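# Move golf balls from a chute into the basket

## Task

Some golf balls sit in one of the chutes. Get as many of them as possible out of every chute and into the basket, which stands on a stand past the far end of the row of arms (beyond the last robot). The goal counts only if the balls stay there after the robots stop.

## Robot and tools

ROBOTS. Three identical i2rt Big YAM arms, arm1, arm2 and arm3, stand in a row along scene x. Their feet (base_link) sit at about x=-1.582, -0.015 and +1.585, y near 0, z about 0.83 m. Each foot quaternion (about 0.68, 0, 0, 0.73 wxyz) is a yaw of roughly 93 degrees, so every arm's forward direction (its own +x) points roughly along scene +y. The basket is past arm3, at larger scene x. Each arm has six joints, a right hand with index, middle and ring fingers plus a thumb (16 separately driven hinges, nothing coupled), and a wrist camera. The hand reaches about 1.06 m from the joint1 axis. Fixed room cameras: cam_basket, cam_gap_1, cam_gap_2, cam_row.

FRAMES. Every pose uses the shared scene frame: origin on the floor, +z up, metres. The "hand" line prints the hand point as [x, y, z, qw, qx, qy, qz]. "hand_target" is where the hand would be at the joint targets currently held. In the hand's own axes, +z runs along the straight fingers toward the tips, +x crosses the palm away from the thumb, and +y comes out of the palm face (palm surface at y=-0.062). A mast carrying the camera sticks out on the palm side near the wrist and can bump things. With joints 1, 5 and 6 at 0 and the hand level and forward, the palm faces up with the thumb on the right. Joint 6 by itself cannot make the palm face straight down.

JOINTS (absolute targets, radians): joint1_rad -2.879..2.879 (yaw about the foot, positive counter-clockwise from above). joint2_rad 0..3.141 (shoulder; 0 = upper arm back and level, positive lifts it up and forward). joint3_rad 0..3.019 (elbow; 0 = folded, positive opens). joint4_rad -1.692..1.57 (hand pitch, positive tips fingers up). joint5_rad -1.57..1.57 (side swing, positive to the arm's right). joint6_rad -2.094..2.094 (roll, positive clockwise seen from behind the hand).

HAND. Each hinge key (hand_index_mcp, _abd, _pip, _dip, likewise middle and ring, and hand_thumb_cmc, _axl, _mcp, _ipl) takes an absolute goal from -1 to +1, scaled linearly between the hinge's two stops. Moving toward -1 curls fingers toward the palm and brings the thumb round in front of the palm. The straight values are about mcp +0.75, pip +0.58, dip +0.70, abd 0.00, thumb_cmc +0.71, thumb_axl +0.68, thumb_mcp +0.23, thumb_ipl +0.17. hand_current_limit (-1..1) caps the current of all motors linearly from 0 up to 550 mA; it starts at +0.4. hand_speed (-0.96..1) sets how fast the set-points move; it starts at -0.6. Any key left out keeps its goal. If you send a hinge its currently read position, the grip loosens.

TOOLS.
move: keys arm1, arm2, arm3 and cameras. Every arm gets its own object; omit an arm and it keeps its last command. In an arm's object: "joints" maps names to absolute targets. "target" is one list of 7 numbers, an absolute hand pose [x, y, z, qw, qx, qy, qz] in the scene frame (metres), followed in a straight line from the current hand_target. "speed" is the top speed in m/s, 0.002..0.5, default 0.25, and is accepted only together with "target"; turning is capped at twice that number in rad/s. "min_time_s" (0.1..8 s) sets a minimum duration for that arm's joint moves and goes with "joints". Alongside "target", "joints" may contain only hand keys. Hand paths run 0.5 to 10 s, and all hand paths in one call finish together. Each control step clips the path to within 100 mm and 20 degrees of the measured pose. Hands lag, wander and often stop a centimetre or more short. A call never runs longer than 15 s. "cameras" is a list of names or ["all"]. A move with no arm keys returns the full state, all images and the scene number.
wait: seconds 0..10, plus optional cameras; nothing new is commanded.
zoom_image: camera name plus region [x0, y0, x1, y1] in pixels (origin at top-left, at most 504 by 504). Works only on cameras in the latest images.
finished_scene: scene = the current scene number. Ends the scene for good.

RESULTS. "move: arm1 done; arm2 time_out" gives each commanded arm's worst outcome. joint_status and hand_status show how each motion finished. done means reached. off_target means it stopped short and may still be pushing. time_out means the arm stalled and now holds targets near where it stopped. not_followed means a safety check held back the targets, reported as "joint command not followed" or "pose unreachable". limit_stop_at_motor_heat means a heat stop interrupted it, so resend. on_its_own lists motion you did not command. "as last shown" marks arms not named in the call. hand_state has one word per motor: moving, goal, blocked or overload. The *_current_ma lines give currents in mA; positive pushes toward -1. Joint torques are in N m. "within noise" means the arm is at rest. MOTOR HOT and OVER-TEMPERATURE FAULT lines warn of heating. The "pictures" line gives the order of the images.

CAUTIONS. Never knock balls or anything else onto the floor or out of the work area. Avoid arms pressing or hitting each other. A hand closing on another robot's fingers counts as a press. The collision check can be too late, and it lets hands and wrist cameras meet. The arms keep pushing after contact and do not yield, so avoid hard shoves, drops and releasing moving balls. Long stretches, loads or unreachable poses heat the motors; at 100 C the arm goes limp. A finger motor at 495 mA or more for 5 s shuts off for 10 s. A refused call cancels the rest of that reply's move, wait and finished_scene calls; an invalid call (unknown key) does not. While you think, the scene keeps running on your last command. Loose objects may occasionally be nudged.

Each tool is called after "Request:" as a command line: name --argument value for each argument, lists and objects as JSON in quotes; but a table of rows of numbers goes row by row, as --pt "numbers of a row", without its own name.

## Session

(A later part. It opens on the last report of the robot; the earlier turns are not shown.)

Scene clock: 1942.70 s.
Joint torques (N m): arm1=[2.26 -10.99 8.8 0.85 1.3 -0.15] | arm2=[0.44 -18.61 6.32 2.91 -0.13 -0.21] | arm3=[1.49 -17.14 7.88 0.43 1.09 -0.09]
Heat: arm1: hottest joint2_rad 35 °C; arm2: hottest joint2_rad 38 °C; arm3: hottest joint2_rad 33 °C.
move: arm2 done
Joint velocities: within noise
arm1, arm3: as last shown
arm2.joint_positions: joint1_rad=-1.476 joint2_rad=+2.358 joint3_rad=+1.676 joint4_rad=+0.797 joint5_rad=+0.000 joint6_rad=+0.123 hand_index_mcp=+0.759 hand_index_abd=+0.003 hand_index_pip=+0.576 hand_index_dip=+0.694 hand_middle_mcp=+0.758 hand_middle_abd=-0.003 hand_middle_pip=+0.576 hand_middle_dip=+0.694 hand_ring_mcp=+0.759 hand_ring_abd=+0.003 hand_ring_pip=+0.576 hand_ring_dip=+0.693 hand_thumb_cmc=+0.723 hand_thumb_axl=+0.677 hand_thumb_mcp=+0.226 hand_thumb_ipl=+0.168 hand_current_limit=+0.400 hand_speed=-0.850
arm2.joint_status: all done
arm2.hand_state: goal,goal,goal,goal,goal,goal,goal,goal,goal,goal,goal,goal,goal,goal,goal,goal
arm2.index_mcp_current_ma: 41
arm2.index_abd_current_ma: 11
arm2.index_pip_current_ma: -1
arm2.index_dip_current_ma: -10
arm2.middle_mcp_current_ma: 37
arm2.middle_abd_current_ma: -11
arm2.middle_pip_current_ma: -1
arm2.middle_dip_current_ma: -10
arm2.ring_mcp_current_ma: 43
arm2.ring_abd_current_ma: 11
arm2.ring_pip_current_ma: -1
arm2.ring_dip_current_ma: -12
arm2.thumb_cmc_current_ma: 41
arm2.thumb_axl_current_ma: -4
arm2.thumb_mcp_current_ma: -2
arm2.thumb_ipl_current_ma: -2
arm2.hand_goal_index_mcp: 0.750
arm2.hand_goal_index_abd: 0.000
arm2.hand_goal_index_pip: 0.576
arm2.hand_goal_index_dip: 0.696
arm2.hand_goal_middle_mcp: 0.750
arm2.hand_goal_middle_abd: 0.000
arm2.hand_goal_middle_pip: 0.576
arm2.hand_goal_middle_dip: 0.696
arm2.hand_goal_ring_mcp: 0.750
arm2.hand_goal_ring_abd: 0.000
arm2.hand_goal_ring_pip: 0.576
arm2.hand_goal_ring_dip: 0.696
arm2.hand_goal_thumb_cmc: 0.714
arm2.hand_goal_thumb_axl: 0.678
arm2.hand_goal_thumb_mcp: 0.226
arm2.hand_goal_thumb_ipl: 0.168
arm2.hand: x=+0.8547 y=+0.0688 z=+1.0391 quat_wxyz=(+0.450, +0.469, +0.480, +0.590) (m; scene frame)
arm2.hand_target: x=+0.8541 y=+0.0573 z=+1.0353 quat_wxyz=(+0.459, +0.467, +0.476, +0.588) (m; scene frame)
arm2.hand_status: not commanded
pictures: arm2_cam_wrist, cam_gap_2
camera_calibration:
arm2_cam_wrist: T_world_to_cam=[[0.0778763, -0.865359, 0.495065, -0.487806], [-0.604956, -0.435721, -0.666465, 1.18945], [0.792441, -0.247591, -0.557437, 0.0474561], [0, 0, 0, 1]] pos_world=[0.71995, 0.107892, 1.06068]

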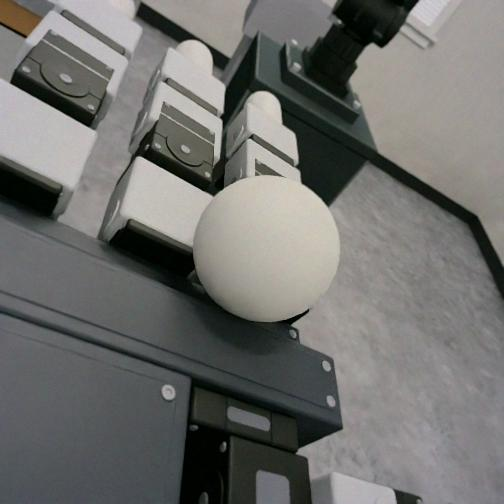

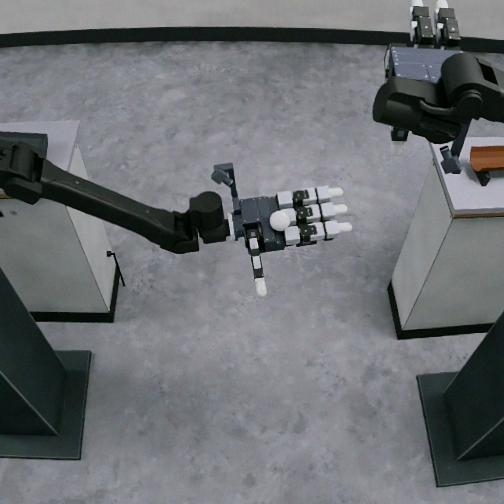

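Same position as before. arm3 picks.

Request:
move --arm3 '{"joints":{"joint1_rad":1.460,"joint2_rad":2.29,"joint3_rad":2.40,"joint4_rad":-1.40,"joint5_rad":1.565,"joint6_rad":-1.86},"min_time_s":5}'

Request:
move --arm3 '{"joints":{"joint3_rad":2.22,"joint4_rad":-1.265},"min_time_s":3}' --cameras '["arm2_cam_wrist"]'

Request:
move --arm3 '{"joints":{"hand_speed":-0.9,"hand_index_mcp":-0.23,"hand_thumb_mcp":0.185}}'

Request:
move --arm3 '{"joints":{"hand_index_mcp":-0.27,"hand_thumb_mcp":0.15}}'

Request:
move --arm3 '{"joints":{"hand_index_mcp":-0.38,"hand_thumb_mcp":0.06,"hand_index_pip":0.03,"hand_thumb_ipl":0.14}}' --cameras '["arm2_cam_wrist"]'

Scene clock: 1953.23 s.
Joint torques (N m): arm1=[2.2 -10.99 8.76 0.85 1.3 -0.14] | arm2=[0.97 -18.49 6.3 3.02 -0.13 -0.25] | arm3=[1.14 -21.48 12.45 1.16 1.1 -0.09]
Heat: arm1: hottest joint2_rad 34 °C; arm2: hottest joint2_rad 39 °C; arm3: hottest joint2_rad 33 °C.
move: arm3 done
Joint velocities: within noise
arm1.joint_positions: joint1_rad=-1.417 joint2_rad=+1.315 joint3_rad=+1.197 joint4_rad=-1.364 joint5_rad=+1.499 joint6_rad=-1.550 hand_index_mcp=-0.009 hand_index_abd=-0.103 hand_index_pip=-0.415 hand_index_dip=+0.699 hand_middle_mcp=+0.745 hand_middle_abd=+0.000 hand_middle_pip=+0.576 hand_middle_dip=+0.696 hand_ring_mcp=+0.747 hand_ring_abd=+0.000 hand_ring_pip=+0.576 hand_ring_dip=+0.696 hand_thumb_cmc=-0.572 hand_thumb_axl=+0.678 hand_thumb_mcp=+0.366 hand_thumb_ipl=+0.170 hand_current_limit=+0.400 hand_speed=-0.600
arm1.joint_status: not commanded
arm1.hand_state: goal,goal,goal,goal,goal,goal,goal,goal,goal,goal,goal,goal,goal,goal,goal,goal
arm1.index_mcp_current_ma: -4
arm1.index_abd_current_ma: 0
arm1.index_pip_current_ma: 1
arm1.index_dip_current_ma: 1
arm1.middle_mcp_current_ma: -4
arm1.middle_abd_current_ma: 0
arm1.middle_pip_current_ma: 0
arm1.middle_dip_current_ma: 0
arm1.ring_mcp_current_ma: -3
arm1.ring_abd_current_ma: 0
arm1.ring_pip_current_ma: 0
arm1.ring_dip_current_ma: 0
arm1.thumb_cmc_current_ma: 0
arm1.thumb_axl_current_ma: 0
arm1.thumb_mcp_current_ma: -2
arm1.thumb_ipl_current_ma: 0
arm1.hand_goal_index_mcp: 0.000
arm1.hand_goal_index_abd: -0.106
arm1.hand_goal_index_pip: -0.420
arm1.hand_goal_index_dip: 0.696
arm1.hand_goal_middle_mcp: 0.754
arm1.hand_goal_middle_abd: 0.000
arm1.hand_goal_middle_pip: 0.576
arm1.hand_goal_middle_dip: 0.696
arm1.hand_goal_ring_mcp: 0.754
arm1.hand_goal_ring_abd: 0.000
arm1.hand_goal_ring_pip: 0.576
arm1.hand_goal_ring_dip: 0.696
arm1.hand_goal_thumb_cmc: -0.570
arm1.hand_goal_thumb_axl: 0.678
arm1.hand_goal_thumb_mcp: 0.370
arm1.hand_goal_thumb_ipl: 0.168
arm1.hand: x=-1.1464 y=+0.0326 z=+1.1422 quat_wxyz=(+0.121, -0.045, +0.727, -0.674) (m; scene frame)
arm1.hand_target: x=-1.1459 y=+0.0398 z=+1.1496 quat_wxyz=(+0.135, -0.044, +0.726, -0.673) (m; scene frame)
arm1.hand_status: not commanded
arm2: as last shown
arm3.joint_positions: joint1_rad=+1.463 joint2_rad=+2.269 joint3_rad=+2.349 joint4_rad=-1.411 joint5_rad=+1.564 joint6_rad=-1.853 hand_index_mcp=-0.161 hand_index_abd=-0.107 hand_index_pip=+0.065 hand_index_dip=+0.699 hand_middle_mcp=+0.972 hand_middle_abd=-0.001 hand_middle_pip=+0.576 hand_middle_dip=+0.696 hand_ring_mcp=+0.971 hand_ring_abd=-0.001 hand_ring_pip=+0.576 hand_ring_dip=+0.696 hand_thumb_cmc=-0.568 hand_thumb_axl=+0.680 hand_thumb_mcp=+0.282 hand_thumb_ipl=+0.170 hand_current_limit=+0.400 hand_speed=-0.600
arm3.joint_status: all done
arm3.hand_state: goal,goal,goal,goal,goal,goal,goal,goal,goal,goal,goal,goal,goal,goal,goal,goal
arm3.index_mcp_current_ma: 0
arm3.index_abd_current_ma: 0
arm3.index_pip_current_ma: 1
arm3.index_dip_current_ma: 1
arm3.middle_mcp_current_ma: -5
arm3.middle_abd_current_ma: 0
arm3.middle_pip_current_ma: 0
arm3.middle_dip_current_ma: 0
arm3.ring_mcp_current_ma: -5
arm3.ring_abd_current_ma: 0
arm3.ring_pip_current_ma: 0
arm3.ring_dip_current_ma: 0
arm3.thumb_cmc_current_ma: 0
arm3.thumb_axl_current_ma: 1
arm3.thumb_mcp_current_ma: 0
arm3.thumb_ipl_current_ma: 1
arm3.hand_goal_index_mcp: -0.160
arm3.hand_goal_index_abd: -0.106
arm3.hand_goal_index_pip: 0.062
arm3.hand_goal_index_dip: 0.696
arm3.hand_goal_middle_mcp: 0.980
arm3.hand_goal_middle_abd: 0.000
arm3.hand_goal_middle_pip: 0.576
arm3.hand_goal_middle_dip: 0.696
arm3.hand_goal_ring_mcp: 0.980
arm3.hand_goal_ring_abd: 0.000
arm3.hand_goal_ring_pip: 0.576
arm3.hand_goal_ring_dip: 0.696
arm3.hand_goal_thumb_cmc: -0.570
arm3.hand_goal_thumb_axl: 0.678
arm3.hand_goal_thumb_mcp: 0.280
arm3.hand_goal_thumb_ipl: 0.168
arm3.hand: x=+0.8560 y=+0.1254 z=+1.0747 quat_wxyz=(+0.704, -0.709, -0.004, -0.025) (m; scene frame)
arm3.hand_target: x=+0.8467 y=+0.1279 z=+1.0816 quat_wxyz=(+0.705, -0.709, +0.009, -0.014) (m; scene frame)
arm3.hand_status: not commanded
pictures: none

Scene clock: 1956.60 s.
Joint torques (N m): arm1=[2.14 -10.99 8.79 0.85 1.3 -0.15] | arm2=[0.73 -18.55 6.31 2.93 -0.14 -0.22] | arm3=[1.08 -21.42 8.25 1.14 1.1 -0.09]
Heat: arm1: hottest joint2_rad 34 °C; arm2: hottest joint2_rad 39 °C; arm3: hottest joint2_rad 33 °C.
move: arm3 done
Joint velocities: within noise
arm1, arm2: as last shown
arm3.joint_positions: joint1_rad=+1.463 joint2_rad=+2.269 joint3_rad=+2.223 joint4_rad=-1.276 joint5_rad=+1.564 joint6_rad=-1.853 hand_index_mcp=-0.161 hand_index_abd=-0.107 hand_index_pip=+0.065 hand_index_dip=+0.699 hand_middle_mcp=+0.972 hand_middle_abd=-0.001 hand_middle_pip=+0.576 hand_middle_dip=+0.696 hand_ring_mcp=+0.971 hand_ring_abd=-0.001 hand_ring_pip=+0.576 hand_ring_dip=+0.696 hand_thumb_cmc=-0.568 hand_thumb_axl=+0.680 hand_thumb_mcp=+0.282 hand_thumb_ipl=+0.170 hand_current_limit=+0.400 hand_speed=-0.600
arm3.joint_status: all done
arm3.hand_state: goal,goal,goal,goal,goal,goal,goal,goal,goal,goal,goal,goal,goal,goal,goal,goal
arm3.index_mcp_current_ma: 0
arm3.index_abd_current_ma: 0
arm3.index_pip_current_ma: 1
arm3.index_dip_current_ma: 1
arm3.middle_mcp_current_ma: -5
arm3.middle_abd_current_ma: 0
arm3.middle_pip_current_ma: 0
arm3.middle_dip_current_ma: 0
arm3.ring_mcp_current_ma: -5
arm3.ring_abd_current_ma: 0
arm3.ring_pip_current_ma: 0
arm3.ring_dip_current_ma: 0
arm3.thumb_cmc_current_ma: 0
arm3.thumb_axl_current_ma: 1
arm3.thumb_mcp_current_ma: 0
arm3.thumb_ipl_current_ma: 1
arm3.hand_goal_index_mcp: -0.160
arm3.hand_goal_index_abd: -0.106
arm3.hand_goal_index_pip: 0.062
arm3.hand_goal_index_dip: 0.696
arm3.hand_goal_middle_mcp: 0.980
arm3.hand_goal_middle_abd: 0.000
arm3.hand_goal_middle_pip: 0.576
arm3.hand_goal_middle_dip: 0.696
arm3.hand_goal_ring_mcp: 0.980
arm3.hand_goal_ring_abd: 0.000
arm3.hand_goal_ring_pip: 0.576
arm3.hand_goal_ring_dip: 0.696
arm3.hand_goal_thumb_cmc: -0.570
arm3.hand_goal_thumb_axl: 0.678
arm3.hand_goal_thumb_mcp: 0.280
arm3.hand_goal_thumb_ipl: 0.168
arm3.hand: x=+0.8538 y=+0.1254 z=+1.0267 quat_wxyz=(+0.704, -0.709, -0.001, -0.022) (m; scene frame)
arm3.hand_target: x=+0.8524 y=+0.1277 z=+1.0109 quat_wxyz=(+0.704, -0.709, -0.007, -0.030) (m; scene frame)
arm3.hand_status: not commanded
pictures: arm2_cam_wrist
camera_calibration:
arm2_cam_wrist: T_world_to_cam=[[0.0778763, -0.865359, 0.495065, -0.487806], [-0.604956, -0.435721, -0.666465, 1.18945], [0.792441, -0.247591, -0.557437, 0.0474561], [0, 0, 0, 1]] pos_world=[0.71995, 0.107892, 1.06068]

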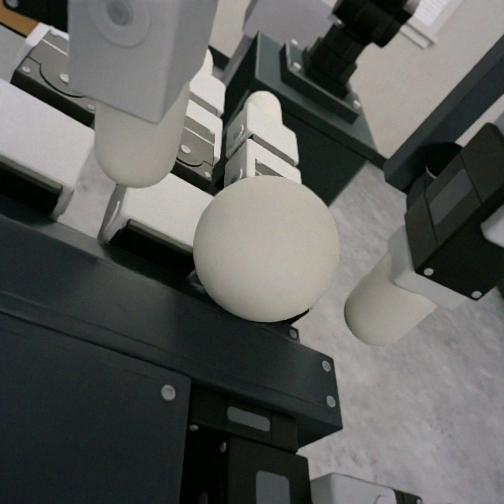

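Scene clock: 1957.37 s.
Joint torques (N m): arm1=[2.2 -11.05 8.77 0.84 1.3 -0.14] | arm2=[0.67 -18.43 6.32 2.89 -0.1 -0.22] | arm3=[1.08 -21.42 8.25 1.14 1.1 -0.09]
Heat: arm1: hottest joint2_rad 34 °C; arm2: hottest joint2_rad 39 °C; arm3: hottest joint2_rad 33 °C.
move: arm3 done
Joint velocities: within noise
arm1, arm2: as last shown
arm2.index_mcp_current_ma: 43
arm2.hand_target: x=+0.8541 y=+0.0573 z=+1.0354 quat_wxyz=(+0.459, +0.467, +0.476, +0.588) (m; scene frame)
arm3.joint_positions: joint1_rad=+1.463 joint2_rad=+2.269 joint3_rad=+2.223 joint4_rad=-1.276 joint5_rad=+1.564 joint6_rad=-1.853 hand_index_mcp=-0.230 hand_index_abd=-0.107 hand_index_pip=+0.065 hand_index_dip=+0.699 hand_middle_mcp=+0.972 hand_middle_abd=-0.001 hand_middle_pip=+0.576 hand_middle_dip=+0.696 hand_ring_mcp=+0.971 hand_ring_abd=-0.001 hand_ring_pip=+0.576 hand_ring_dip=+0.696 hand_thumb_cmc=-0.569 hand_thumb_axl=+0.680 hand_thumb_mcp=+0.192 hand_thumb_ipl=+0.170 hand_current_limit=+0.400 hand_speed=-0.900
arm3.joint_status: all done
arm3.hand_state: goal,goal,goal,goal,goal,goal,goal,goal,goal,goal,goal,goal,goal,goal,goal,goal
arm3.index_mcp_current_ma: 0
arm3.index_abd_current_ma: 0
arm3.index_pip_current_ma: 1
arm3.index_dip_current_ma: 1
arm3.middle_mcp_current_ma: -5
arm3.middle_abd_current_ma: 0
arm3.middle_pip_current_ma: 0
arm3.middle_dip_current_ma: 0
arm3.ring_mcp_current_ma: -5
arm3.ring_abd_current_ma: 0
arm3.ring_pip_current_ma: 0
arm3.ring_dip_current_ma: 0
arm3.thumb_cmc_current_ma: 0
arm3.thumb_axl_current_ma: 1
arm3.thumb_mcp_current_ma: 4
arm3.thumb_ipl_current_ma: 1
arm3.hand_goal_index_mcp: -0.230
arm3.hand_goal_index_abd: -0.106
arm3.hand_goal_index_pip: 0.062
arm3.hand_goal_index_dip: 0.696
arm3.hand_goal_middle_mcp: 0.980
arm3.hand_goal_middle_abd: 0.000
arm3.hand_goal_middle_pip: 0.576
arm3.hand_goal_middle_dip: 0.696
arm3.hand_goal_ring_mcp: 0.980
arm3.hand_goal_ring_abd: 0.000
arm3.hand_goal_ring_pip: 0.576
arm3.hand_goal_ring_dip: 0.696
arm3.hand_goal_thumb_cmc: -0.570
arm3.hand_goal_thumb_axl: 0.678
arm3.hand_goal_thumb_mcp: 0.186
arm3.hand_goal_thumb_ipl: 0.168
arm3.hand: x=+0.8538 y=+0.1254 z=+1.0267 quat_wxyz=(+0.704, -0.709, -0.001, -0.022) (m; scene frame)
arm3.hand_target: x=+0.8525 y=+0.1277 z=+1.0109 quat_wxyz=(+0.704, -0.709, -0.007, -0.030) (m; scene frame)
arm3.hand_status: not commanded
pictures: none

Scene clock: 1957.87 s.
Joint torques (N m): arm1=[2.26 -11.11 8.77 0.85 1.3 -0.15] | arm2=[0.5 -18.55 6.38 2.95 -0.09 -0.2] | arm3=[1.14 -21.48 8.27 1.16 1.1 -0.09]
Heat: arm1: hottest joint2_rad 34 °C; arm2: hottest joint2_rad 39 °C; arm3: hottest joint2_rad 33 °C.
move: arm3 off_target
Joint velocities: within noise
arm1, arm2: as last shown
arm3.joint_positions: joint1_rad=+1.463 joint2_rad=+2.269 joint3_rad=+2.223 joint4_rad=-1.276 joint5_rad=+1.564 joint6_rad=-1.853 hand_index_mcp=-0.239 hand_index_abd=-0.107 hand_index_pip=+0.070 hand_index_dip=+0.699 hand_middle_mcp=+0.972 hand_middle_abd=-0.001 hand_middle_pip=+0.576 hand_middle_dip=+0.696 hand_ring_mcp=+0.971 hand_ring_abd=-0.001 hand_ring_pip=+0.576 hand_ring_dip=+0.696 hand_thumb_cmc=-0.569 hand_thumb_axl=+0.680 hand_thumb_mcp=+0.186 hand_thumb_ipl=+0.175 hand_current_limit=+0.400 hand_speed=-0.900
arm3.joint_status: hand_index_mcp off_target (ended at -0.239, target -0.270); hand_thumb_mcp off_target (ended at +0.186, target +0.150)
arm3.hand_state: blocked,goal,goal,goal,goal,goal,goal,goal,goal,goal,goal,goal,goal,goal,blocked,goal
arm3.index_mcp_current_ma: 39
arm3.index_abd_current_ma: 0
arm3.index_pip_current_ma: 4
arm3.index_dip_current_ma: 1
arm3.middle_mcp_current_ma: -5
arm3.middle_abd_current_ma: 0
arm3.middle_pip_current_ma: 0
arm3.middle_dip_current_ma: 0
arm3.ring_mcp_current_ma: -5
arm3.ring_abd_current_ma: 0
arm3.ring_pip_current_ma: 0
arm3.ring_dip_current_ma: 0
arm3.thumb_cmc_current_ma: 0
arm3.thumb_axl_current_ma: 1
arm3.thumb_mcp_current_ma: 70
arm3.thumb_ipl_current_ma: 5
arm3.hand_goal_index_mcp: -0.270
arm3.hand_goal_index_abd: -0.106
arm3.hand_goal_index_pip: 0.062
arm3.hand_goal_index_dip: 0.696
arm3.hand_goal_middle_mcp: 0.980
arm3.hand_goal_middle_abd: 0.000
arm3.hand_goal_middle_pip: 0.576
arm3.hand_goal_middle_dip: 0.696
arm3.hand_goal_ring_mcp: 0.980
arm3.hand_goal_ring_abd: 0.000
arm3.hand_goal_ring_pip: 0.576
arm3.hand_goal_ring_dip: 0.696
arm3.hand_goal_thumb_cmc: -0.570
arm3.hand_goal_thumb_axl: 0.678
arm3.hand_goal_thumb_mcp: 0.150
arm3.hand_goal_thumb_ipl: 0.168
arm3.hand: x=+0.8538 y=+0.1254 z=+1.0267 quat_wxyz=(+0.704, -0.709, -0.001, -0.022) (m; scene frame)
arm3.hand_target: x=+0.8525 y=+0.1277 z=+1.0109 quat_wxyz=(+0.704, -0.709, -0.007, -0.030) (m; scene frame)
arm3.hand_status: not commanded
pictures: none

Scene clock: 1958.57 s.
Joint torques (N m): arm1=[2.2 -10.99 8.77 0.87 1.3 -0.14] | arm2=[0.73 -18.61 6.41 2.92 -0.05 -0.22] | arm3=[1.14 -21.36 8.27 1.16 1.1 -0.09]
Heat: arm1: hottest joint2_rad 34 °C; arm2: hottest joint2_rad 39 °C; arm3: hottest joint2_rad 33 °C.
move: arm3 off_target
Joint velocities: within noise
arm1, arm2: as last shown
arm2.joint_positions: joint1_rad=-1.476 joint2_rad=+2.358 joint3_rad=+1.676 joint4_rad=+0.797 joint5_rad=-0.001 joint6_rad=+0.122 hand_index_mcp=+0.759 hand_index_abd=+0.003 hand_index_pip=+0.576 hand_index_dip=+0.694 hand_middle_mcp=+0.758 hand_middle_abd=-0.003 hand_middle_pip=+0.576 hand_middle_dip=+0.694 hand_ring_mcp=+0.759 hand_ring_abd=+0.003 hand_ring_pip=+0.576 hand_ring_dip=+0.693 hand_thumb_cmc=+0.723 hand_thumb_axl=+0.677 hand_thumb_mcp=+0.226 hand_thumb_ipl=+0.168 hand_current_limit=+0.400 hand_speed=-0.850
arm2.hand: x=+0.8547 y=+0.0691 z=+1.0391 quat_wxyz=(+0.450, +0.468, +0.480, +0.590) (m; scene frame)
arm3.joint_positions: joint1_rad=+1.463 joint2_rad=+2.269 joint3_rad=+2.223 joint4_rad=-1.276 joint5_rad=+1.564 joint6_rad=-1.853 hand_index_mcp=-0.245 hand_index_abd=-0.107 hand_index_pip=+0.070 hand_index_dip=+0.715 hand_middle_mcp=+0.972 hand_middle_abd=-0.001 hand_middle_pip=+0.576 hand_middle_dip=+0.696 hand_ring_mcp=+0.971 hand_ring_abd=-0.001 hand_ring_pip=+0.576 hand_ring_dip=+0.696 hand_thumb_cmc=-0.569 hand_thumb_axl=+0.680 hand_thumb_mcp=+0.175 hand_thumb_ipl=+0.173 hand_current_limit=+0.400 hand_speed=-0.900
arm3.joint_status: hand_index_mcp off_target (ended at -0.245, target -0.380); hand_index_pip off_target (ended at +0.070, target +0.030); hand_thumb_mcp off_target (ended at +0.175, target +0.060); hand_thumb_ipl off_target (ended at +0.173, target +0.140)
arm3.hand_state: blocked,goal,blocked,goal,goal,goal,goal,goal,goal,goal,goal,goal,goal,goal,blocked,blocked
arm3.index_mcp_current_ma: 385
arm3.index_abd_current_ma: 0
arm3.index_pip_current_ma: 53
arm3.index_dip_current_ma: 17
arm3.middle_mcp_current_ma: -5
arm3.middle_abd_current_ma: 0
arm3.middle_pip_current_ma: 0
arm3.middle_dip_current_ma: 0
arm3.ring_mcp_current_ma: -5
arm3.ring_abd_current_ma: 0
arm3.ring_pip_current_ma: 0
arm3.ring_dip_current_ma: 0
arm3.thumb_cmc_current_ma: 0
arm3.thumb_axl_current_ma: 1
arm3.thumb_mcp_current_ma: 385
arm3.thumb_ipl_current_ma: 63
arm3.hand_goal_index_mcp: -0.380
arm3.hand_goal_index_abd: -0.106
arm3.hand_goal_index_pip: 0.030
arm3.hand_goal_index_dip: 0.696
arm3.hand_goal_middle_mcp: 0.980
arm3.hand_goal_middle_abd: 0.000
arm3.hand_goal_middle_pip: 0.576
arm3.hand_goal_middle_dip: 0.696
arm3.hand_goal_ring_mcp: 0.980
arm3.hand_goal_ring_abd: 0.000
arm3.hand_goal_ring_pip: 0.576
arm3.hand_goal_ring_dip: 0.696
arm3.hand_goal_thumb_cmc: -0.570
arm3.hand_goal_thumb_axl: 0.678
arm3.hand_goal_thumb_mcp: 0.060
arm3.hand_goal_thumb_ipl: 0.140
arm3.hand: x=+0.8538 y=+0.1254 z=+1.0267 quat_wxyz=(+0.704, -0.709, -0.001, -0.022) (m; scene frame)
arm3.hand_target: x=+0.8525 y=+0.1277 z=+1.0109 quat_wxyz=(+0.704, -0.709, -0.007, -0.030) (m; scene frame)
arm3.hand_status: not commanded
pictures: arm2_cam_wrist
camera_calibration:
arm2_cam_wrist: T_world_to_cam=[[0.0791128, -0.865001, 0.495495, -0.489098], [-0.604257, -0.436939, -0.666301, 1.18889], [0.792852, -0.246693, -0.55725, 0.0469694], [0, 0, 0, 1]] pos_world=[0.719849, 0.10799, 1.06068]

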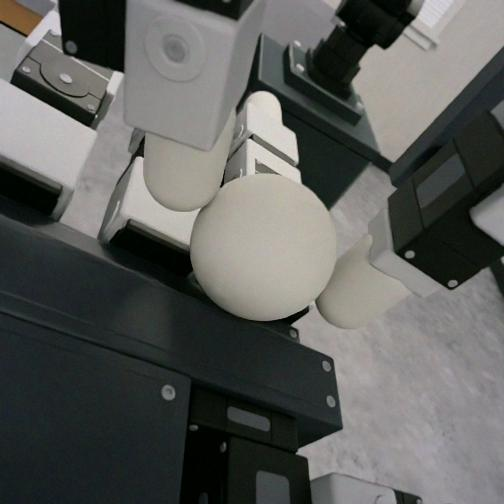

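Request:
move --arm3 '{"joints":{"joint3_rad":2.4,"joint4_rad":-1.40},"min_time_s":3}'

Request:
move --arm3 '{"joints":{"joint2_rad":1.9,"joint3_rad":2.25,"joint4_rad":-1.65},"min_time_s":4}' --cameras '["arm2_cam_wrist", "cam_basket"]'

Request:
zoom_image --camera "cam_basket" --region '[140, 230, 360, 450]'

Scene clock: 2015.57 s.
Joint torques (N m): arm1=[2.2 -11.05 8.76 0.87 1.3 -0.14] | arm2=[0.79 -18.55 6.38 2.88 -0.04 -0.21] | arm3=[1.08 -21.48 12.71 0.39 1.11 -0.08]
Heat: arm1: hottest joint3_rad 34 °C; arm2: hottest joint2_rad 39 °C; arm3: hottest joint2_rad 33 °C.
move: arm3 done
Joint velocities: within noise
arm1, arm2: as last shown
arm2.joint_positions: joint1_rad=-1.476 joint2_rad=+2.360 joint3_rad=+1.676 joint4_rad=+0.797 joint5_rad=-0.002 joint6_rad=+0.122 hand_index_mcp=+0.759 hand_index_abd=+0.003 hand_index_pip=+0.576 hand_index_dip=+0.694 hand_middle_mcp=+0.758 hand_middle_abd=-0.003 hand_middle_pip=+0.576 hand_middle_dip=+0.694 hand_ring_mcp=+0.759 hand_ring_abd=+0.003 hand_ring_pip=+0.576 hand_ring_dip=+0.693 hand_thumb_cmc=+0.723 hand_thumb_axl=+0.677 hand_thumb_mcp=+0.226 hand_thumb_ipl=+0.168 hand_current_limit=+0.400 hand_speed=-0.850
arm2.middle_mcp_current_ma: 38
arm2.hand: x=+0.8548 y=+0.0692 z=+1.0378 quat_wxyz=(+0.449, +0.468, +0.481, +0.590) (m; scene frame)
arm2.hand_target: x=+0.8541 y=+0.0574 z=+1.0353 quat_wxyz=(+0.459, +0.467, +0.476, +0.587) (m; scene frame)
arm3.joint_positions: joint1_rad=+1.463 joint2_rad=+2.269 joint3_rad=+2.346 joint4_rad=-1.393 joint5_rad=+1.564 joint6_rad=-1.853 hand_index_mcp=-0.245 hand_index_abd=-0.103 hand_index_pip=+0.078 hand_index_dip=+0.722 hand_middle_mcp=+0.972 hand_middle_abd=-0.001 hand_middle_pip=+0.576 hand_middle_dip=+0.696 hand_ring_mcp=+0.971 hand_ring_abd=-0.001 hand_ring_pip=+0.576 hand_ring_dip=+0.696 hand_thumb_cmc=-0.567 hand_thumb_axl=+0.680 hand_thumb_mcp=+0.167 hand_thumb_ipl=+0.173 hand_current_limit=+0.400 hand_speed=-0.900
arm3.joint_status: all done
arm3.hand_state: blocked,goal,blocked,blocked,goal,goal,goal,goal,goal,goal,goal,goal,goal,goal,blocked,blocked
arm3.index_mcp_current_ma: 385
arm3.index_abd_current_ma: 1
arm3.index_pip_current_ma: 72
arm3.index_dip_current_ma: 27
arm3.middle_mcp_current_ma: -5
arm3.middle_abd_current_ma: 0
arm3.middle_pip_current_ma: 0
arm3.middle_dip_current_ma: 0
arm3.ring_mcp_current_ma: -5
arm3.ring_abd_current_ma: 0
arm3.ring_pip_current_ma: 0
arm3.ring_dip_current_ma: 0
arm3.thumb_cmc_current_ma: 1
arm3.thumb_axl_current_ma: 1
arm3.thumb_mcp_current_ma: 385
arm3.thumb_ipl_current_ma: 63
arm3.hand_goal_index_mcp: -0.380
arm3.hand_goal_index_abd: -0.106
arm3.hand_goal_index_pip: 0.030
arm3.hand_goal_index_dip: 0.696
arm3.hand_goal_middle_mcp: 0.980
arm3.hand_goal_middle_abd: 0.000
arm3.hand_goal_middle_pip: 0.576
arm3.hand_goal_middle_dip: 0.696
arm3.hand_goal_ring_mcp: 0.980
arm3.hand_goal_ring_abd: 0.000
arm3.hand_goal_ring_pip: 0.576
arm3.hand_goal_ring_dip: 0.696
arm3.hand_goal_thumb_cmc: -0.570
arm3.hand_goal_thumb_axl: 0.678
arm3.hand_goal_thumb_mcp: 0.060
arm3.hand_goal_thumb_ipl: 0.140
arm3.hand: x=+0.8535 y=+0.1254 z=+1.0739 quat_wxyz=(+0.704, -0.710, +0.001, -0.020) (m; scene frame)
arm3.hand_target: x=+0.8467 y=+0.1279 z=+1.0815 quat_wxyz=(+0.705, -0.709, +0.009, -0.014) (m; scene frame)
arm3.hand_status: not commanded
pictures: none

Scene clock: 2020.03 s.
Joint torques (N m): arm1=[2.26 -10.99 8.79 0.87 1.3 -0.15] | arm2=[0.79 -18.37 6.38 2.91 -0.05 -0.2] | arm3=[1.14 -20.42 8.06 0.44 1.11 -0.09]
Heat: arm1: hottest joint3_rad 34 °C; arm2: hottest joint2_rad 39 °C; arm3: hottest joint2_rad 33 °C.
move: arm3 done
Joint velocities: within noise
arm1, arm2: as last shown
arm3.joint_positions: joint1_rad=+1.463 joint2_rad=+1.924 joint3_rad=+2.251 joint4_rad=-1.643 joint5_rad=+1.564 joint6_rad=-1.853 hand_index_mcp=-0.245 hand_index_abd=-0.103 hand_index_pip=+0.078 hand_index_dip=+0.722 hand_middle_mcp=+0.972 hand_middle_abd=-0.001 hand_middle_pip=+0.576 hand_middle_dip=+0.696 hand_ring_mcp=+0.971 hand_ring_abd=-0.001 hand_ring_pip=+0.576 hand_ring_dip=+0.696 hand_thumb_cmc=-0.567 hand_thumb_axl=+0.680 hand_thumb_mcp=+0.167 hand_thumb_ipl=+0.173 hand_current_limit=+0.400 hand_speed=-0.900
arm3.joint_status: all done
arm3.hand_state: blocked,goal,blocked,blocked,goal,goal,goal,goal,goal,goal,goal,goal,goal,goal,blocked,blocked
arm3.index_mcp_current_ma: 385
arm3.index_abd_current_ma: 1
arm3.index_pip_current_ma: 73
arm3.index_dip_current_ma: 27
arm3.middle_mcp_current_ma: -5
arm3.middle_abd_current_ma: 0
arm3.middle_pip_current_ma: 0
arm3.middle_dip_current_ma: 0
arm3.ring_mcp_current_ma: -5
arm3.ring_abd_current_ma: 0
arm3.ring_pip_current_ma: 0
arm3.ring_dip_current_ma: 0
arm3.thumb_cmc_current_ma: 1
arm3.thumb_axl_current_ma: 1
arm3.thumb_mcp_current_ma: 385
arm3.thumb_ipl_current_ma: 63
arm3.hand_goal_index_mcp: -0.380
arm3.hand_goal_index_abd: -0.106
arm3.hand_goal_index_pip: 0.030
arm3.hand_goal_index_dip: 0.696
arm3.hand_goal_middle_mcp: 0.980
arm3.hand_goal_middle_abd: 0.000
arm3.hand_goal_middle_pip: 0.576
arm3.hand_goal_middle_dip: 0.696
arm3.hand_goal_ring_mcp: 0.980
arm3.hand_goal_ring_abd: 0.000
arm3.hand_goal_ring_pip: 0.576
arm3.hand_goal_ring_dip: 0.696
arm3.hand_goal_thumb_cmc: -0.570
arm3.hand_goal_thumb_axl: 0.678
arm3.hand_goal_thumb_mcp: 0.060
arm3.hand_goal_thumb_ipl: 0.140
arm3.hand: x=+0.9735 y=+0.1217 z=+1.2527 quat_wxyz=(+0.704, -0.710, +0.001, -0.020) (m; scene frame)
arm3.hand_target: x=+0.9831 y=+0.1233 z=+1.2660 quat_wxyz=(+0.705, -0.709, +0.005, -0.018) (m; scene frame)
arm3.hand_status: not commanded
pictures: arm2_cam_wrist, cam_basket
camera_calibration:
arm2_cam_wrist: T_world_to_cam=[[0.0801766, -0.864622, 0.495984, -0.48981], [-0.605115, -0.437626, -0.665071, 1.18771], [0.79209, -0.246804, -0.558283, 0.0478776], [0, 0, 0, 1]] pos_world=[0.720051, 0.10809, 1.05958]

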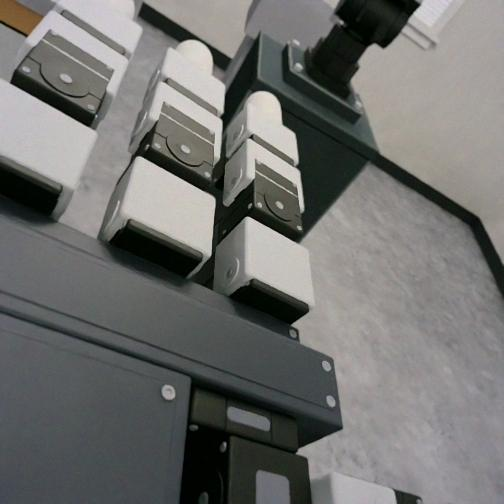

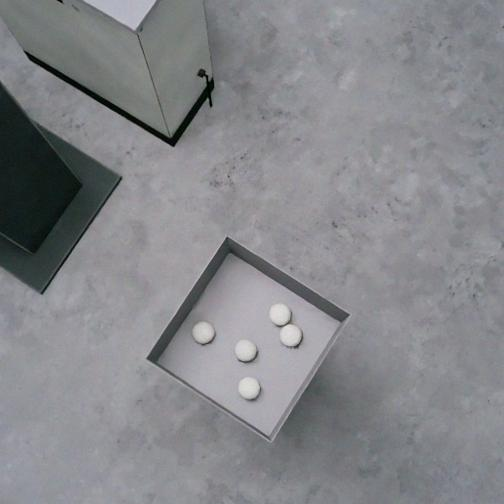

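Scaled by 2.291.

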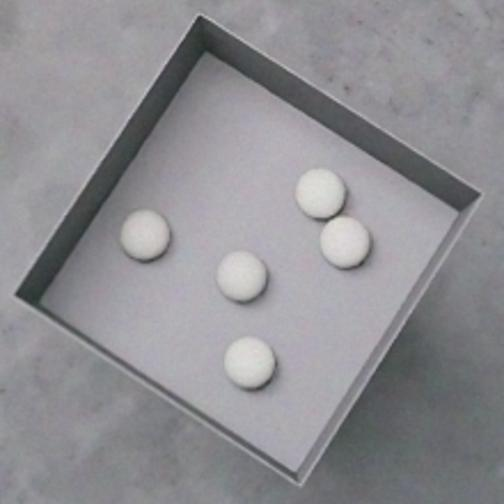

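Request:
move --arm3 '{"joints":{"joint1_rad":0,"joint3_rad":2.28,"joint4_rad":-1.68},"min_time_s":5}'

Request:
move --arm3 '{"joints":{"joint1_rad":-1.56},"min_time_s":5}'

Request:
move --arm3 '{"joints":{"joint2_rad":2.5,"joint3_rad":2.72,"joint4_rad":-1.5},"min_time_s":4}'

Request:
move --arm3 '{"joints":{"joint1_rad":-1.467,"joint2_rad":2.759,"joint3_rad":2.658,"joint4_rad":-1.227},"min_time_s":4}' --cameras '["cam_basket"]'

Request:
zoom_image --camera "cam_basket" --region '[140, 230, 360, 450]'

Scene clock: 2029.77 s.
Joint torques (N m): arm1=[2.26 -11.11 8.79 0.87 1.3 -0.15] | arm2=[0.73 -18.55 6.39 2.89 -0.06 -0.2] | arm3=[1.85 -20.48 10.36 0.42 1.11 -0.09]
Heat: arm1: hottest joint2_rad 33 °C; arm2: hottest joint2_rad 39 °C; arm3: hottest joint2_rad 34 °C.
move: arm3 done
Joint velocities: within noise
arm1: as last shown
arm2.joint_positions: joint1_rad=-1.476 joint2_rad=+2.360 joint3_rad=+1.676 joint4_rad=+0.797 joint5_rad=-0.002 joint6_rad=+0.122 hand_index_mcp=+0.759 hand_index_abd=+0.003 hand_index_pip=+0.576 hand_index_dip=+0.694 hand_middle_mcp=+0.758 hand_middle_abd=-0.003 hand_middle_pip=+0.576 hand_middle_dip=+0.694 hand_ring_mcp=+0.759 hand_ring_abd=+0.003 hand_ring_pip=+0.576 hand_ring_dip=+0.693 hand_thumb_cmc=+0.723 hand_thumb_axl=+0.677 hand_thumb_mcp=+0.226 hand_thumb_ipl=+0.168 hand_current_limit=+0.400 hand_speed=-0.850
arm2.joint_status: not commanded
arm2.hand_state: goal,goal,goal,goal,goal,goal,goal,goal,goal,goal,goal,goal,goal,goal,goal,goal
arm2.index_mcp_current_ma: 43
arm2.index_abd_current_ma: 11
arm2.index_pip_current_ma: -1
arm2.index_dip_current_ma: -10
arm2.middle_mcp_current_ma: 38
arm2.middle_abd_current_ma: -11
arm2.middle_pip_current_ma: -1
arm2.middle_dip_current_ma: -10
arm2.ring_mcp_current_ma: 43
arm2.ring_abd_current_ma: 11
arm2.ring_pip_current_ma: -1
arm2.ring_dip_current_ma: -12
arm2.thumb_cmc_current_ma: 41
arm2.thumb_axl_current_ma: -4
arm2.thumb_mcp_current_ma: -2
arm2.thumb_ipl_current_ma: -2
arm2.hand_goal_index_mcp: 0.750
arm2.hand_goal_index_abd: 0.000
arm2.hand_goal_index_pip: 0.576
arm2.hand_goal_index_dip: 0.696
arm2.hand_goal_middle_mcp: 0.750
arm2.hand_goal_middle_abd: 0.000
arm2.hand_goal_middle_pip: 0.576
arm2.hand_goal_middle_dip: 0.696
arm2.hand_goal_ring_mcp: 0.750
arm2.hand_goal_ring_abd: 0.000
arm2.hand_goal_ring_pip: 0.576
arm2.hand_goal_ring_dip: 0.696
arm2.hand_goal_thumb_cmc: 0.714
arm2.hand_goal_thumb_axl: 0.678
arm2.hand_goal_thumb_mcp: 0.226
arm2.hand_goal_thumb_ipl: 0.168
arm2.hand: x=+0.8548 y=+0.0692 z=+1.0378 quat_wxyz=(+0.449, +0.468, +0.481, +0.590) (m; scene frame)
arm2.hand_target: x=+0.8541 y=+0.0574 z=+1.0353 quat_wxyz=(+0.459, +0.467, +0.476, +0.587) (m; scene frame)
arm2.hand_status: not commanded
arm3.joint_positions: joint1_rad=+0.000 joint2_rad=+1.924 joint3_rad=+2.251 joint4_rad=-1.673 joint5_rad=+1.564 joint6_rad=-1.853 hand_index_mcp=-0.245 hand_index_abd=-0.103 hand_index_pip=+0.079 hand_index_dip=+0.722 hand_middle_mcp=+0.972 hand_middle_abd=-0.001 hand_middle_pip=+0.576 hand_middle_dip=+0.696 hand_ring_mcp=+0.971 hand_ring_abd=-0.001 hand_ring_pip=+0.576 hand_ring_dip=+0.696 hand_thumb_cmc=-0.567 hand_thumb_axl=+0.680 hand_thumb_mcp=+0.166 hand_thumb_ipl=+0.173 hand_current_limit=+0.400 hand_speed=-0.900
arm3.joint_status: all done
arm3.hand_state: blocked,goal,blocked,blocked,goal,goal,goal,goal,goal,goal,goal,goal,goal,goal,blocked,blocked
arm3.index_mcp_current_ma: 385
arm3.index_abd_current_ma: 1
arm3.index_pip_current_ma: 75
arm3.index_dip_current_ma: 28
arm3.middle_mcp_current_ma: -5
arm3.middle_abd_current_ma: 0
arm3.middle_pip_current_ma: 0
arm3.middle_dip_current_ma: 0
arm3.ring_mcp_current_ma: -5
arm3.ring_abd_current_ma: 0
arm3.ring_pip_current_ma: 0
arm3.ring_dip_current_ma: 0
arm3.thumb_cmc_current_ma: 1
arm3.thumb_axl_current_ma: 1
arm3.thumb_mcp_current_ma: 385
arm3.thumb_ipl_current_ma: 63
arm3.hand_goal_index_mcp: -0.380
arm3.hand_goal_index_abd: -0.106
arm3.hand_goal_index_pip: 0.030
arm3.hand_goal_index_dip: 0.696
arm3.hand_goal_middle_mcp: 0.980
arm3.hand_goal_middle_abd: 0.000
arm3.hand_goal_middle_pip: 0.576
arm3.hand_goal_middle_dip: 0.696
arm3.hand_goal_ring_mcp: 0.980
arm3.hand_goal_ring_abd: 0.000
arm3.hand_goal_ring_pip: 0.576
arm3.hand_goal_ring_dip: 0.696
arm3.hand_goal_thumb_cmc: -0.570
arm3.hand_goal_thumb_axl: 0.678
arm3.hand_goal_thumb_mcp: 0.060
arm3.hand_goal_thumb_ipl: 0.140
arm3.hand: x=+1.7109 y=+0.5536 z=+1.2510 quat_wxyz=(+0.503, -0.535, +0.467, -0.493) (m; scene frame)
arm3.hand_target: x=+1.7119 y=+0.5454 z=+1.2761 quat_wxyz=(+0.513, -0.525, +0.477, -0.483) (m; scene frame)
arm3.hand_status: not commanded
pictures: none

Scene clock: 2035.23 s.
Joint torques (N m): arm1=[2.2 -11.05 8.79 0.88 1.3 -0.15] | arm2=[0.79 -18.78 6.35 2.89 -0.06 -0.19] | arm3=[1.26 -20.6 10.39 0.4 1.12 -0.09]
Heat: arm1: hottest joint2_rad 33 °C; arm2: hottest joint2_rad 38 °C; arm3: hottest joint2_rad 34 °C.
move: arm3 done
Joint velocities: arm1=[within noise] | arm2=[-0.024 -0.015 -0.012 -0.061 0.007 -0.022] | arm3=[within noise]
arm1.joint_positions: joint1_rad=-1.417 joint2_rad=+1.315 joint3_rad=+1.197 joint4_rad=-1.364 joint5_rad=+1.499 joint6_rad=-1.550 hand_index_mcp=-0.009 hand_index_abd=-0.103 hand_index_pip=-0.415 hand_index_dip=+0.699 hand_middle_mcp=+0.745 hand_middle_abd=+0.000 hand_middle_pip=+0.576 hand_middle_dip=+0.696 hand_ring_mcp=+0.747 hand_ring_abd=+0.000 hand_ring_pip=+0.576 hand_ring_dip=+0.696 hand_thumb_cmc=-0.572 hand_thumb_axl=+0.678 hand_thumb_mcp=+0.366 hand_thumb_ipl=+0.170 hand_current_limit=+0.400 hand_speed=-0.600
arm1.joint_status: not commanded
arm1.hand_state: goal,goal,goal,goal,goal,goal,goal,goal,goal,goal,goal,goal,goal,goal,goal,goal
arm1.index_mcp_current_ma: -4
arm1.index_abd_current_ma: 0
arm1.index_pip_current_ma: 1
arm1.index_dip_current_ma: 1
arm1.middle_mcp_current_ma: -4
arm1.middle_abd_current_ma: 0
arm1.middle_pip_current_ma: 0
arm1.middle_dip_current_ma: 0
arm1.ring_mcp_current_ma: -3
arm1.ring_abd_current_ma: 0
arm1.ring_pip_current_ma: 0
arm1.ring_dip_current_ma: 0
arm1.thumb_cmc_current_ma: 0
arm1.thumb_axl_current_ma: 0
arm1.thumb_mcp_current_ma: -2
arm1.thumb_ipl_current_ma: 0
arm1.hand_goal_index_mcp: 0.000
arm1.hand_goal_index_abd: -0.106
arm1.hand_goal_index_pip: -0.420
arm1.hand_goal_index_dip: 0.696
arm1.hand_goal_middle_mcp: 0.754
arm1.hand_goal_middle_abd: 0.000
arm1.hand_goal_middle_pip: 0.576
arm1.hand_goal_middle_dip: 0.696
arm1.hand_goal_ring_mcp: 0.754
arm1.hand_goal_ring_abd: 0.000
arm1.hand_goal_ring_pip: 0.576
arm1.hand_goal_ring_dip: 0.696
arm1.hand_goal_thumb_cmc: -0.570
arm1.hand_goal_thumb_axl: 0.678
arm1.hand_goal_thumb_mcp: 0.370
arm1.hand_goal_thumb_ipl: 0.168
arm1.hand: x=-1.1464 y=+0.0326 z=+1.1422 quat_wxyz=(+0.121, -0.045, +0.727, -0.674) (m; scene frame)
arm1.hand_target: x=-1.1459 y=+0.0398 z=+1.1496 quat_wxyz=(+0.135, -0.044, +0.726, -0.673) (m; scene frame)
arm1.hand_status: not commanded
arm2: as last shown
arm3.joint_positions: joint1_rad=-1.560 joint2_rad=+1.924 joint3_rad=+2.251 joint4_rad=-1.673 joint5_rad=+1.564 joint6_rad=-1.853 hand_index_mcp=-0.245 hand_index_abd=-0.103 hand_index_pip=+0.080 hand_index_dip=+0.723 hand_middle_mcp=+0.972 hand_middle_abd=-0.001 hand_middle_pip=+0.576 hand_middle_dip=+0.696 hand_ring_mcp=+0.971 hand_ring_abd=-0.001 hand_ring_pip=+0.576 hand_ring_dip=+0.696 hand_thumb_cmc=-0.567 hand_thumb_axl=+0.680 hand_thumb_mcp=+0.165 hand_thumb_ipl=+0.173 hand_current_limit=+0.400 hand_speed=-0.900
arm3.joint_status: all done
arm3.hand_state: blocked,goal,blocked,blocked,goal,goal,goal,goal,goal,goal,goal,goal,goal,goal,blocked,blocked
arm3.index_mcp_current_ma: 385
arm3.index_abd_current_ma: 1
arm3.index_pip_current_ma: 76
arm3.index_dip_current_ma: 28
arm3.middle_mcp_current_ma: -5
arm3.middle_abd_current_ma: 0
arm3.middle_pip_current_ma: 0
arm3.middle_dip_current_ma: 0
arm3.ring_mcp_current_ma: -5
arm3.ring_abd_current_ma: 0
arm3.ring_pip_current_ma: 0
arm3.ring_dip_current_ma: 0
arm3.thumb_cmc_current_ma: 1
arm3.thumb_axl_current_ma: 1
arm3.thumb_mcp_current_ma: 385
arm3.thumb_ipl_current_ma: 63
arm3.hand_goal_index_mcp: -0.380
arm3.hand_goal_index_abd: -0.106
arm3.hand_goal_index_pip: 0.030
arm3.hand_goal_index_dip: 0.696
arm3.hand_goal_middle_mcp: 0.980
arm3.hand_goal_middle_abd: 0.000
arm3.hand_goal_middle_pip: 0.576
arm3.hand_goal_middle_dip: 0.696
arm3.hand_goal_ring_mcp: 0.980
arm3.hand_goal_ring_abd: 0.000
arm3.hand_goal_ring_pip: 0.576
arm3.hand_goal_ring_dip: 0.696
arm3.hand_goal_thumb_cmc: -0.570
arm3.hand_goal_thumb_axl: 0.678
arm3.hand_goal_thumb_mcp: 0.060
arm3.hand_goal_thumb_ipl: 0.140
arm3.hand: x=+2.2109 y=-0.1899 z=+1.2505 quat_wxyz=(+0.011, -0.052, +0.708, -0.705) (m; scene frame)
arm3.hand_target: x=+2.2028 y=-0.1905 z=+1.2756 quat_wxyz=(+0.025, -0.039, +0.708, -0.705) (m; scene frame)
arm3.hand_status: not commanded
pictures: none

Scene clock: 2039.97 s.
Joint torques (N m): arm1=[2.2 -11.05 8.8 0.84 1.29 -0.15] | arm2=[0.56 -18.67 6.31 2.91 -0.06 -0.21] | arm3=[1.38 -23.82 12.49 1.2 1.12 -0.09]
Heat: arm1: hottest joint2_rad 33 °C; arm2: hottest joint2_rad 38 °C; arm3: hottest joint2_rad 34 °C.
move: arm3 done
Joint velocities: within noise
arm1, arm2: as last shown
arm3.joint_positions: joint1_rad=-1.560 joint2_rad=+2.483 joint3_rad=+2.667 joint4_rad=-1.512 joint5_rad=+1.564 joint6_rad=-1.853 hand_index_mcp=-0.245 hand_index_abd=-0.103 hand_index_pip=+0.080 hand_index_dip=+0.723 hand_middle_mcp=+0.972 hand_middle_abd=-0.001 hand_middle_pip=+0.576 hand_middle_dip=+0.696 hand_ring_mcp=+0.971 hand_ring_abd=-0.001 hand_ring_pip=+0.576 hand_ring_dip=+0.696 hand_thumb_cmc=-0.567 hand_thumb_axl=+0.680 hand_thumb_mcp=+0.165 hand_thumb_ipl=+0.173 hand_current_limit=+0.400 hand_speed=-0.900
arm3.joint_status: all done
arm3.hand_state: blocked,goal,blocked,blocked,goal,goal,goal,goal,goal,goal,goal,goal,goal,goal,blocked,blocked
arm3.index_mcp_current_ma: 385
arm3.index_abd_current_ma: 1
arm3.index_pip_current_ma: 76
arm3.index_dip_current_ma: 28
arm3.middle_mcp_current_ma: -5
arm3.middle_abd_current_ma: 0
arm3.middle_pip_current_ma: 0
arm3.middle_dip_current_ma: 0
arm3.ring_mcp_current_ma: -5
arm3.ring_abd_current_ma: 0
arm3.ring_pip_current_ma: 0
arm3.ring_dip_current_ma: 0
arm3.thumb_cmc_current_ma: 1
arm3.thumb_axl_current_ma: 1
arm3.thumb_mcp_current_ma: 385
arm3.thumb_ipl_current_ma: 63
arm3.hand_goal_index_mcp: -0.380
arm3.hand_goal_index_abd: -0.106
arm3.hand_goal_index_pip: 0.030
arm3.hand_goal_index_dip: 0.696
arm3.hand_goal_middle_mcp: 0.980
arm3.hand_goal_middle_abd: 0.000
arm3.hand_goal_middle_pip: 0.576
arm3.hand_goal_middle_dip: 0.696
arm3.hand_goal_ring_mcp: 0.980
arm3.hand_goal_ring_abd: 0.000
arm3.hand_goal_ring_pip: 0.576
arm3.hand_goal_ring_dip: 0.696
arm3.hand_goal_thumb_cmc: -0.570
arm3.hand_goal_thumb_axl: 0.678
arm3.hand_goal_thumb_mcp: 0.060
arm3.hand_goal_thumb_ipl: 0.140
arm3.hand: x=+2.3731 y=-0.1757 z=+1.0444 quat_wxyz=(+0.017, -0.046, +0.708, -0.704) (m; scene frame)
arm3.hand_target: x=+2.3803 y=-0.1748 z=+1.0540 quat_wxyz=(+0.032, -0.031, +0.708, -0.704) (m; scene frame)
arm3.hand_status: not commanded
pictures: none

Scene clock: 2044.43 s.
Joint torques (N m): arm1=[2.26 -11.05 8.79 0.87 1.3 -0.14] | arm2=[0.97 -18.67 6.49 2.82 -0.07 -0.22] | arm3=[2.55 -25.47 8.55 1.17 1.11 -0.09]
Heat: arm1: hottest joint2_rad 33 °C; arm2: hottest joint2_rad 38 °C; arm3: hottest joint2_rad 34 °C.
move: arm3 done
Joint velocities: within noise
arm1, arm2: as last shown
arm3.joint_positions: joint1_rad=-1.480 joint2_rad=+2.740 joint3_rad=+2.657 joint4_rad=-1.238 joint5_rad=+1.564 joint6_rad=-1.853 hand_index_mcp=-0.245 hand_index_abd=-0.103 hand_index_pip=+0.080 hand_index_dip=+0.723 hand_middle_mcp=+0.972 hand_middle_abd=-0.001 hand_middle_pip=+0.576 hand_middle_dip=+0.696 hand_ring_mcp=+0.971 hand_ring_abd=-0.001 hand_ring_pip=+0.576 hand_ring_dip=+0.696 hand_thumb_cmc=-0.567 hand_thumb_axl=+0.680 hand_thumb_mcp=+0.165 hand_thumb_ipl=+0.173 hand_current_limit=+0.400 hand_speed=-0.900
arm3.joint_status: all done
arm3.hand_state: blocked,goal,blocked,blocked,goal,goal,goal,goal,goal,goal,goal,goal,goal,goal,blocked,blocked
arm3.index_mcp_current_ma: 385
arm3.index_abd_current_ma: 1
arm3.index_pip_current_ma: 76
arm3.index_dip_current_ma: 28
arm3.middle_mcp_current_ma: -5
arm3.middle_abd_current_ma: 0
arm3.middle_pip_current_ma: 0
arm3.middle_dip_current_ma: 0
arm3.ring_mcp_current_ma: -5
arm3.ring_abd_current_ma: 0
arm3.ring_pip_current_ma: 0
arm3.ring_dip_current_ma: 0
arm3.thumb_cmc_current_ma: 1
arm3.thumb_axl_current_ma: 1
arm3.thumb_mcp_current_ma: 385
arm3.thumb_ipl_current_ma: 63
arm3.hand_goal_index_mcp: -0.380
arm3.hand_goal_index_abd: -0.106
arm3.hand_goal_index_pip: 0.030
arm3.hand_goal_index_dip: 0.696
arm3.hand_goal_middle_mcp: 0.980
arm3.hand_goal_middle_abd: 0.000
arm3.hand_goal_middle_pip: 0.576
arm3.hand_goal_middle_dip: 0.696
arm3.hand_goal_ring_mcp: 0.980
arm3.hand_goal_ring_abd: 0.000
arm3.hand_goal_ring_pip: 0.576
arm3.hand_goal_ring_dip: 0.696
arm3.hand_goal_thumb_cmc: -0.570
arm3.hand_goal_thumb_axl: 0.678
arm3.hand_goal_thumb_mcp: 0.060
arm3.hand_goal_thumb_ipl: 0.140
arm3.hand: x=+2.4185 y=-0.1052 z=+0.8506 quat_wxyz=(+0.048, -0.072, +0.706, -0.703) (m; scene frame)
arm3.hand_target: x=+2.4182 y=-0.0949 z=+0.8363 quat_wxyz=(+0.048, -0.081, +0.705, -0.703) (m; scene frame)
arm3.hand_status: not commanded
pictures: cam_basket

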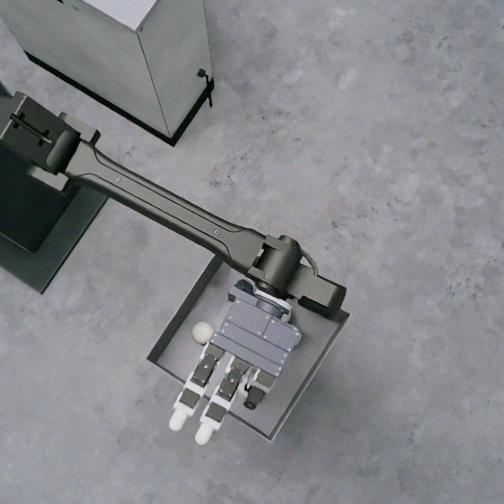

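Scaled by 2.291.

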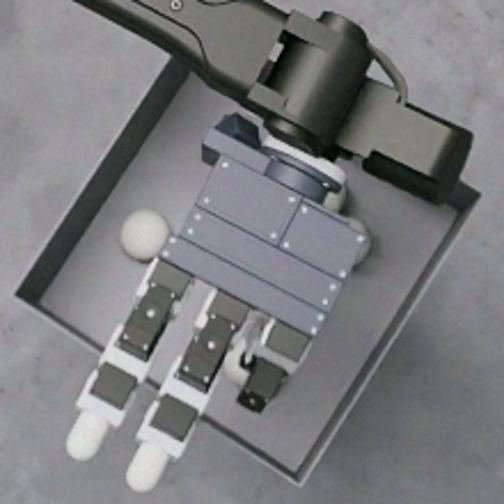

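Request:
move --arm3 '{"joints":{"joint1_rad":-1.498,"joint2_rad":2.782,"joint3_rad":2.593,"joint4_rad":-1.139},"min_time_s":3}' --cameras '["cam_basket"]'

Request:
zoom_image --camera "cam_basket" --region '[140, 230, 360, 450]'

Scene clock: 2054.13 s.
Joint torques (N m): arm1=[2.2 -10.93 8.77 0.85 1.29 -0.14] | arm2=[0.62 -18.73 6.38 2.93 -0.06 -0.22] | arm3=[0.56 -24.76 8.29 1.22 1.11 -0.09]
Heat: arm1: hottest joint2_rad 33 °C; arm2: hottest joint2_rad 38 °C; arm3: hottest joint2_rad 35 °C.
move: arm3 done
Joint velocities: within noise
arm1, arm2: as last shown
arm3.joint_positions: joint1_rad=-1.484 joint2_rad=+2.759 joint3_rad=+2.594 joint4_rad=-1.151 joint5_rad=+1.564 joint6_rad=-1.853 hand_index_mcp=-0.245 hand_index_abd=-0.103 hand_index_pip=+0.080 hand_index_dip=+0.723 hand_middle_mcp=+0.972 hand_middle_abd=-0.001 hand_middle_pip=+0.576 hand_middle_dip=+0.696 hand_ring_mcp=+0.971 hand_ring_abd=-0.001 hand_ring_pip=+0.576 hand_ring_dip=+0.696 hand_thumb_cmc=-0.567 hand_thumb_axl=+0.680 hand_thumb_mcp=+0.165 hand_thumb_ipl=+0.173 hand_current_limit=+0.400 hand_speed=-0.900
arm3.joint_status: all done
arm3.hand_state: blocked,goal,blocked,blocked,goal,goal,goal,goal,goal,goal,goal,goal,goal,goal,blocked,blocked
arm3.index_mcp_current_ma: 385
arm3.index_abd_current_ma: 1
arm3.index_pip_current_ma: 76
arm3.index_dip_current_ma: 28
arm3.middle_mcp_current_ma: -5
arm3.middle_abd_current_ma: 0
arm3.middle_pip_current_ma: 0
arm3.middle_dip_current_ma: 0
arm3.ring_mcp_current_ma: -5
arm3.ring_abd_current_ma: 0
arm3.ring_pip_current_ma: 0
arm3.ring_dip_current_ma: 0
arm3.thumb_cmc_current_ma: 1
arm3.thumb_axl_current_ma: 1
arm3.thumb_mcp_current_ma: 385
arm3.thumb_ipl_current_ma: 63
arm3.hand_goal_index_mcp: -0.380
arm3.hand_goal_index_abd: -0.106
arm3.hand_goal_index_pip: 0.030
arm3.hand_goal_index_dip: 0.696
arm3.hand_goal_middle_mcp: 0.980
arm3.hand_goal_middle_abd: 0.000
arm3.hand_goal_middle_pip: 0.576
arm3.hand_goal_middle_dip: 0.696
arm3.hand_goal_ring_mcp: 0.980
arm3.hand_goal_ring_abd: 0.000
arm3.hand_goal_ring_pip: 0.576
arm3.hand_goal_ring_dip: 0.696
arm3.hand_goal_thumb_cmc: -0.570
arm3.hand_goal_thumb_axl: 0.678
arm3.hand_goal_thumb_mcp: 0.060
arm3.hand_goal_thumb_ipl: 0.140
arm3.hand: x=+2.4168 y=-0.1087 z=+0.8124 quat_wxyz=(+0.048, -0.069, +0.706, -0.703) (m; scene frame)
arm3.hand_target: x=+2.4138 y=-0.1210 z=+0.7940 quat_wxyz=(+0.037, -0.070, +0.706, -0.704) (m; scene frame)
arm3.hand_status: not commanded
pictures: cam_basket

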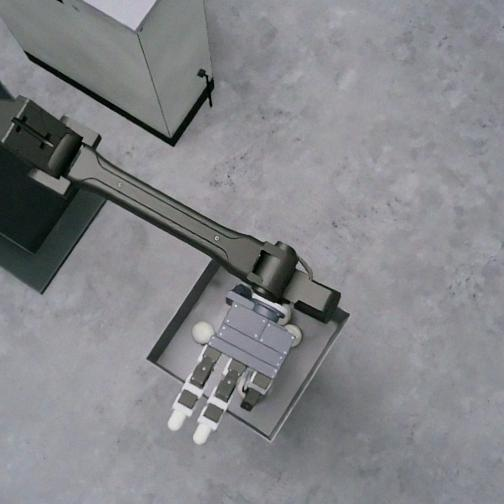

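Scaled by 2.291.

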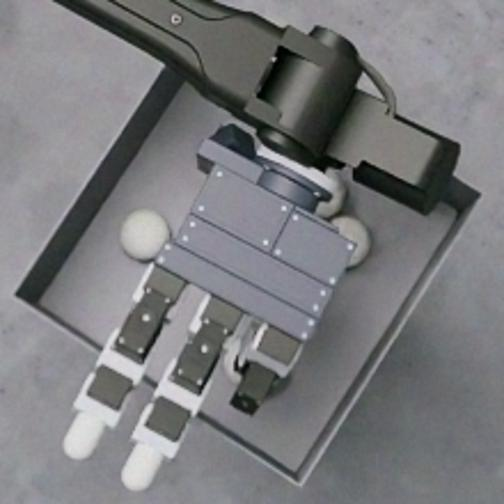

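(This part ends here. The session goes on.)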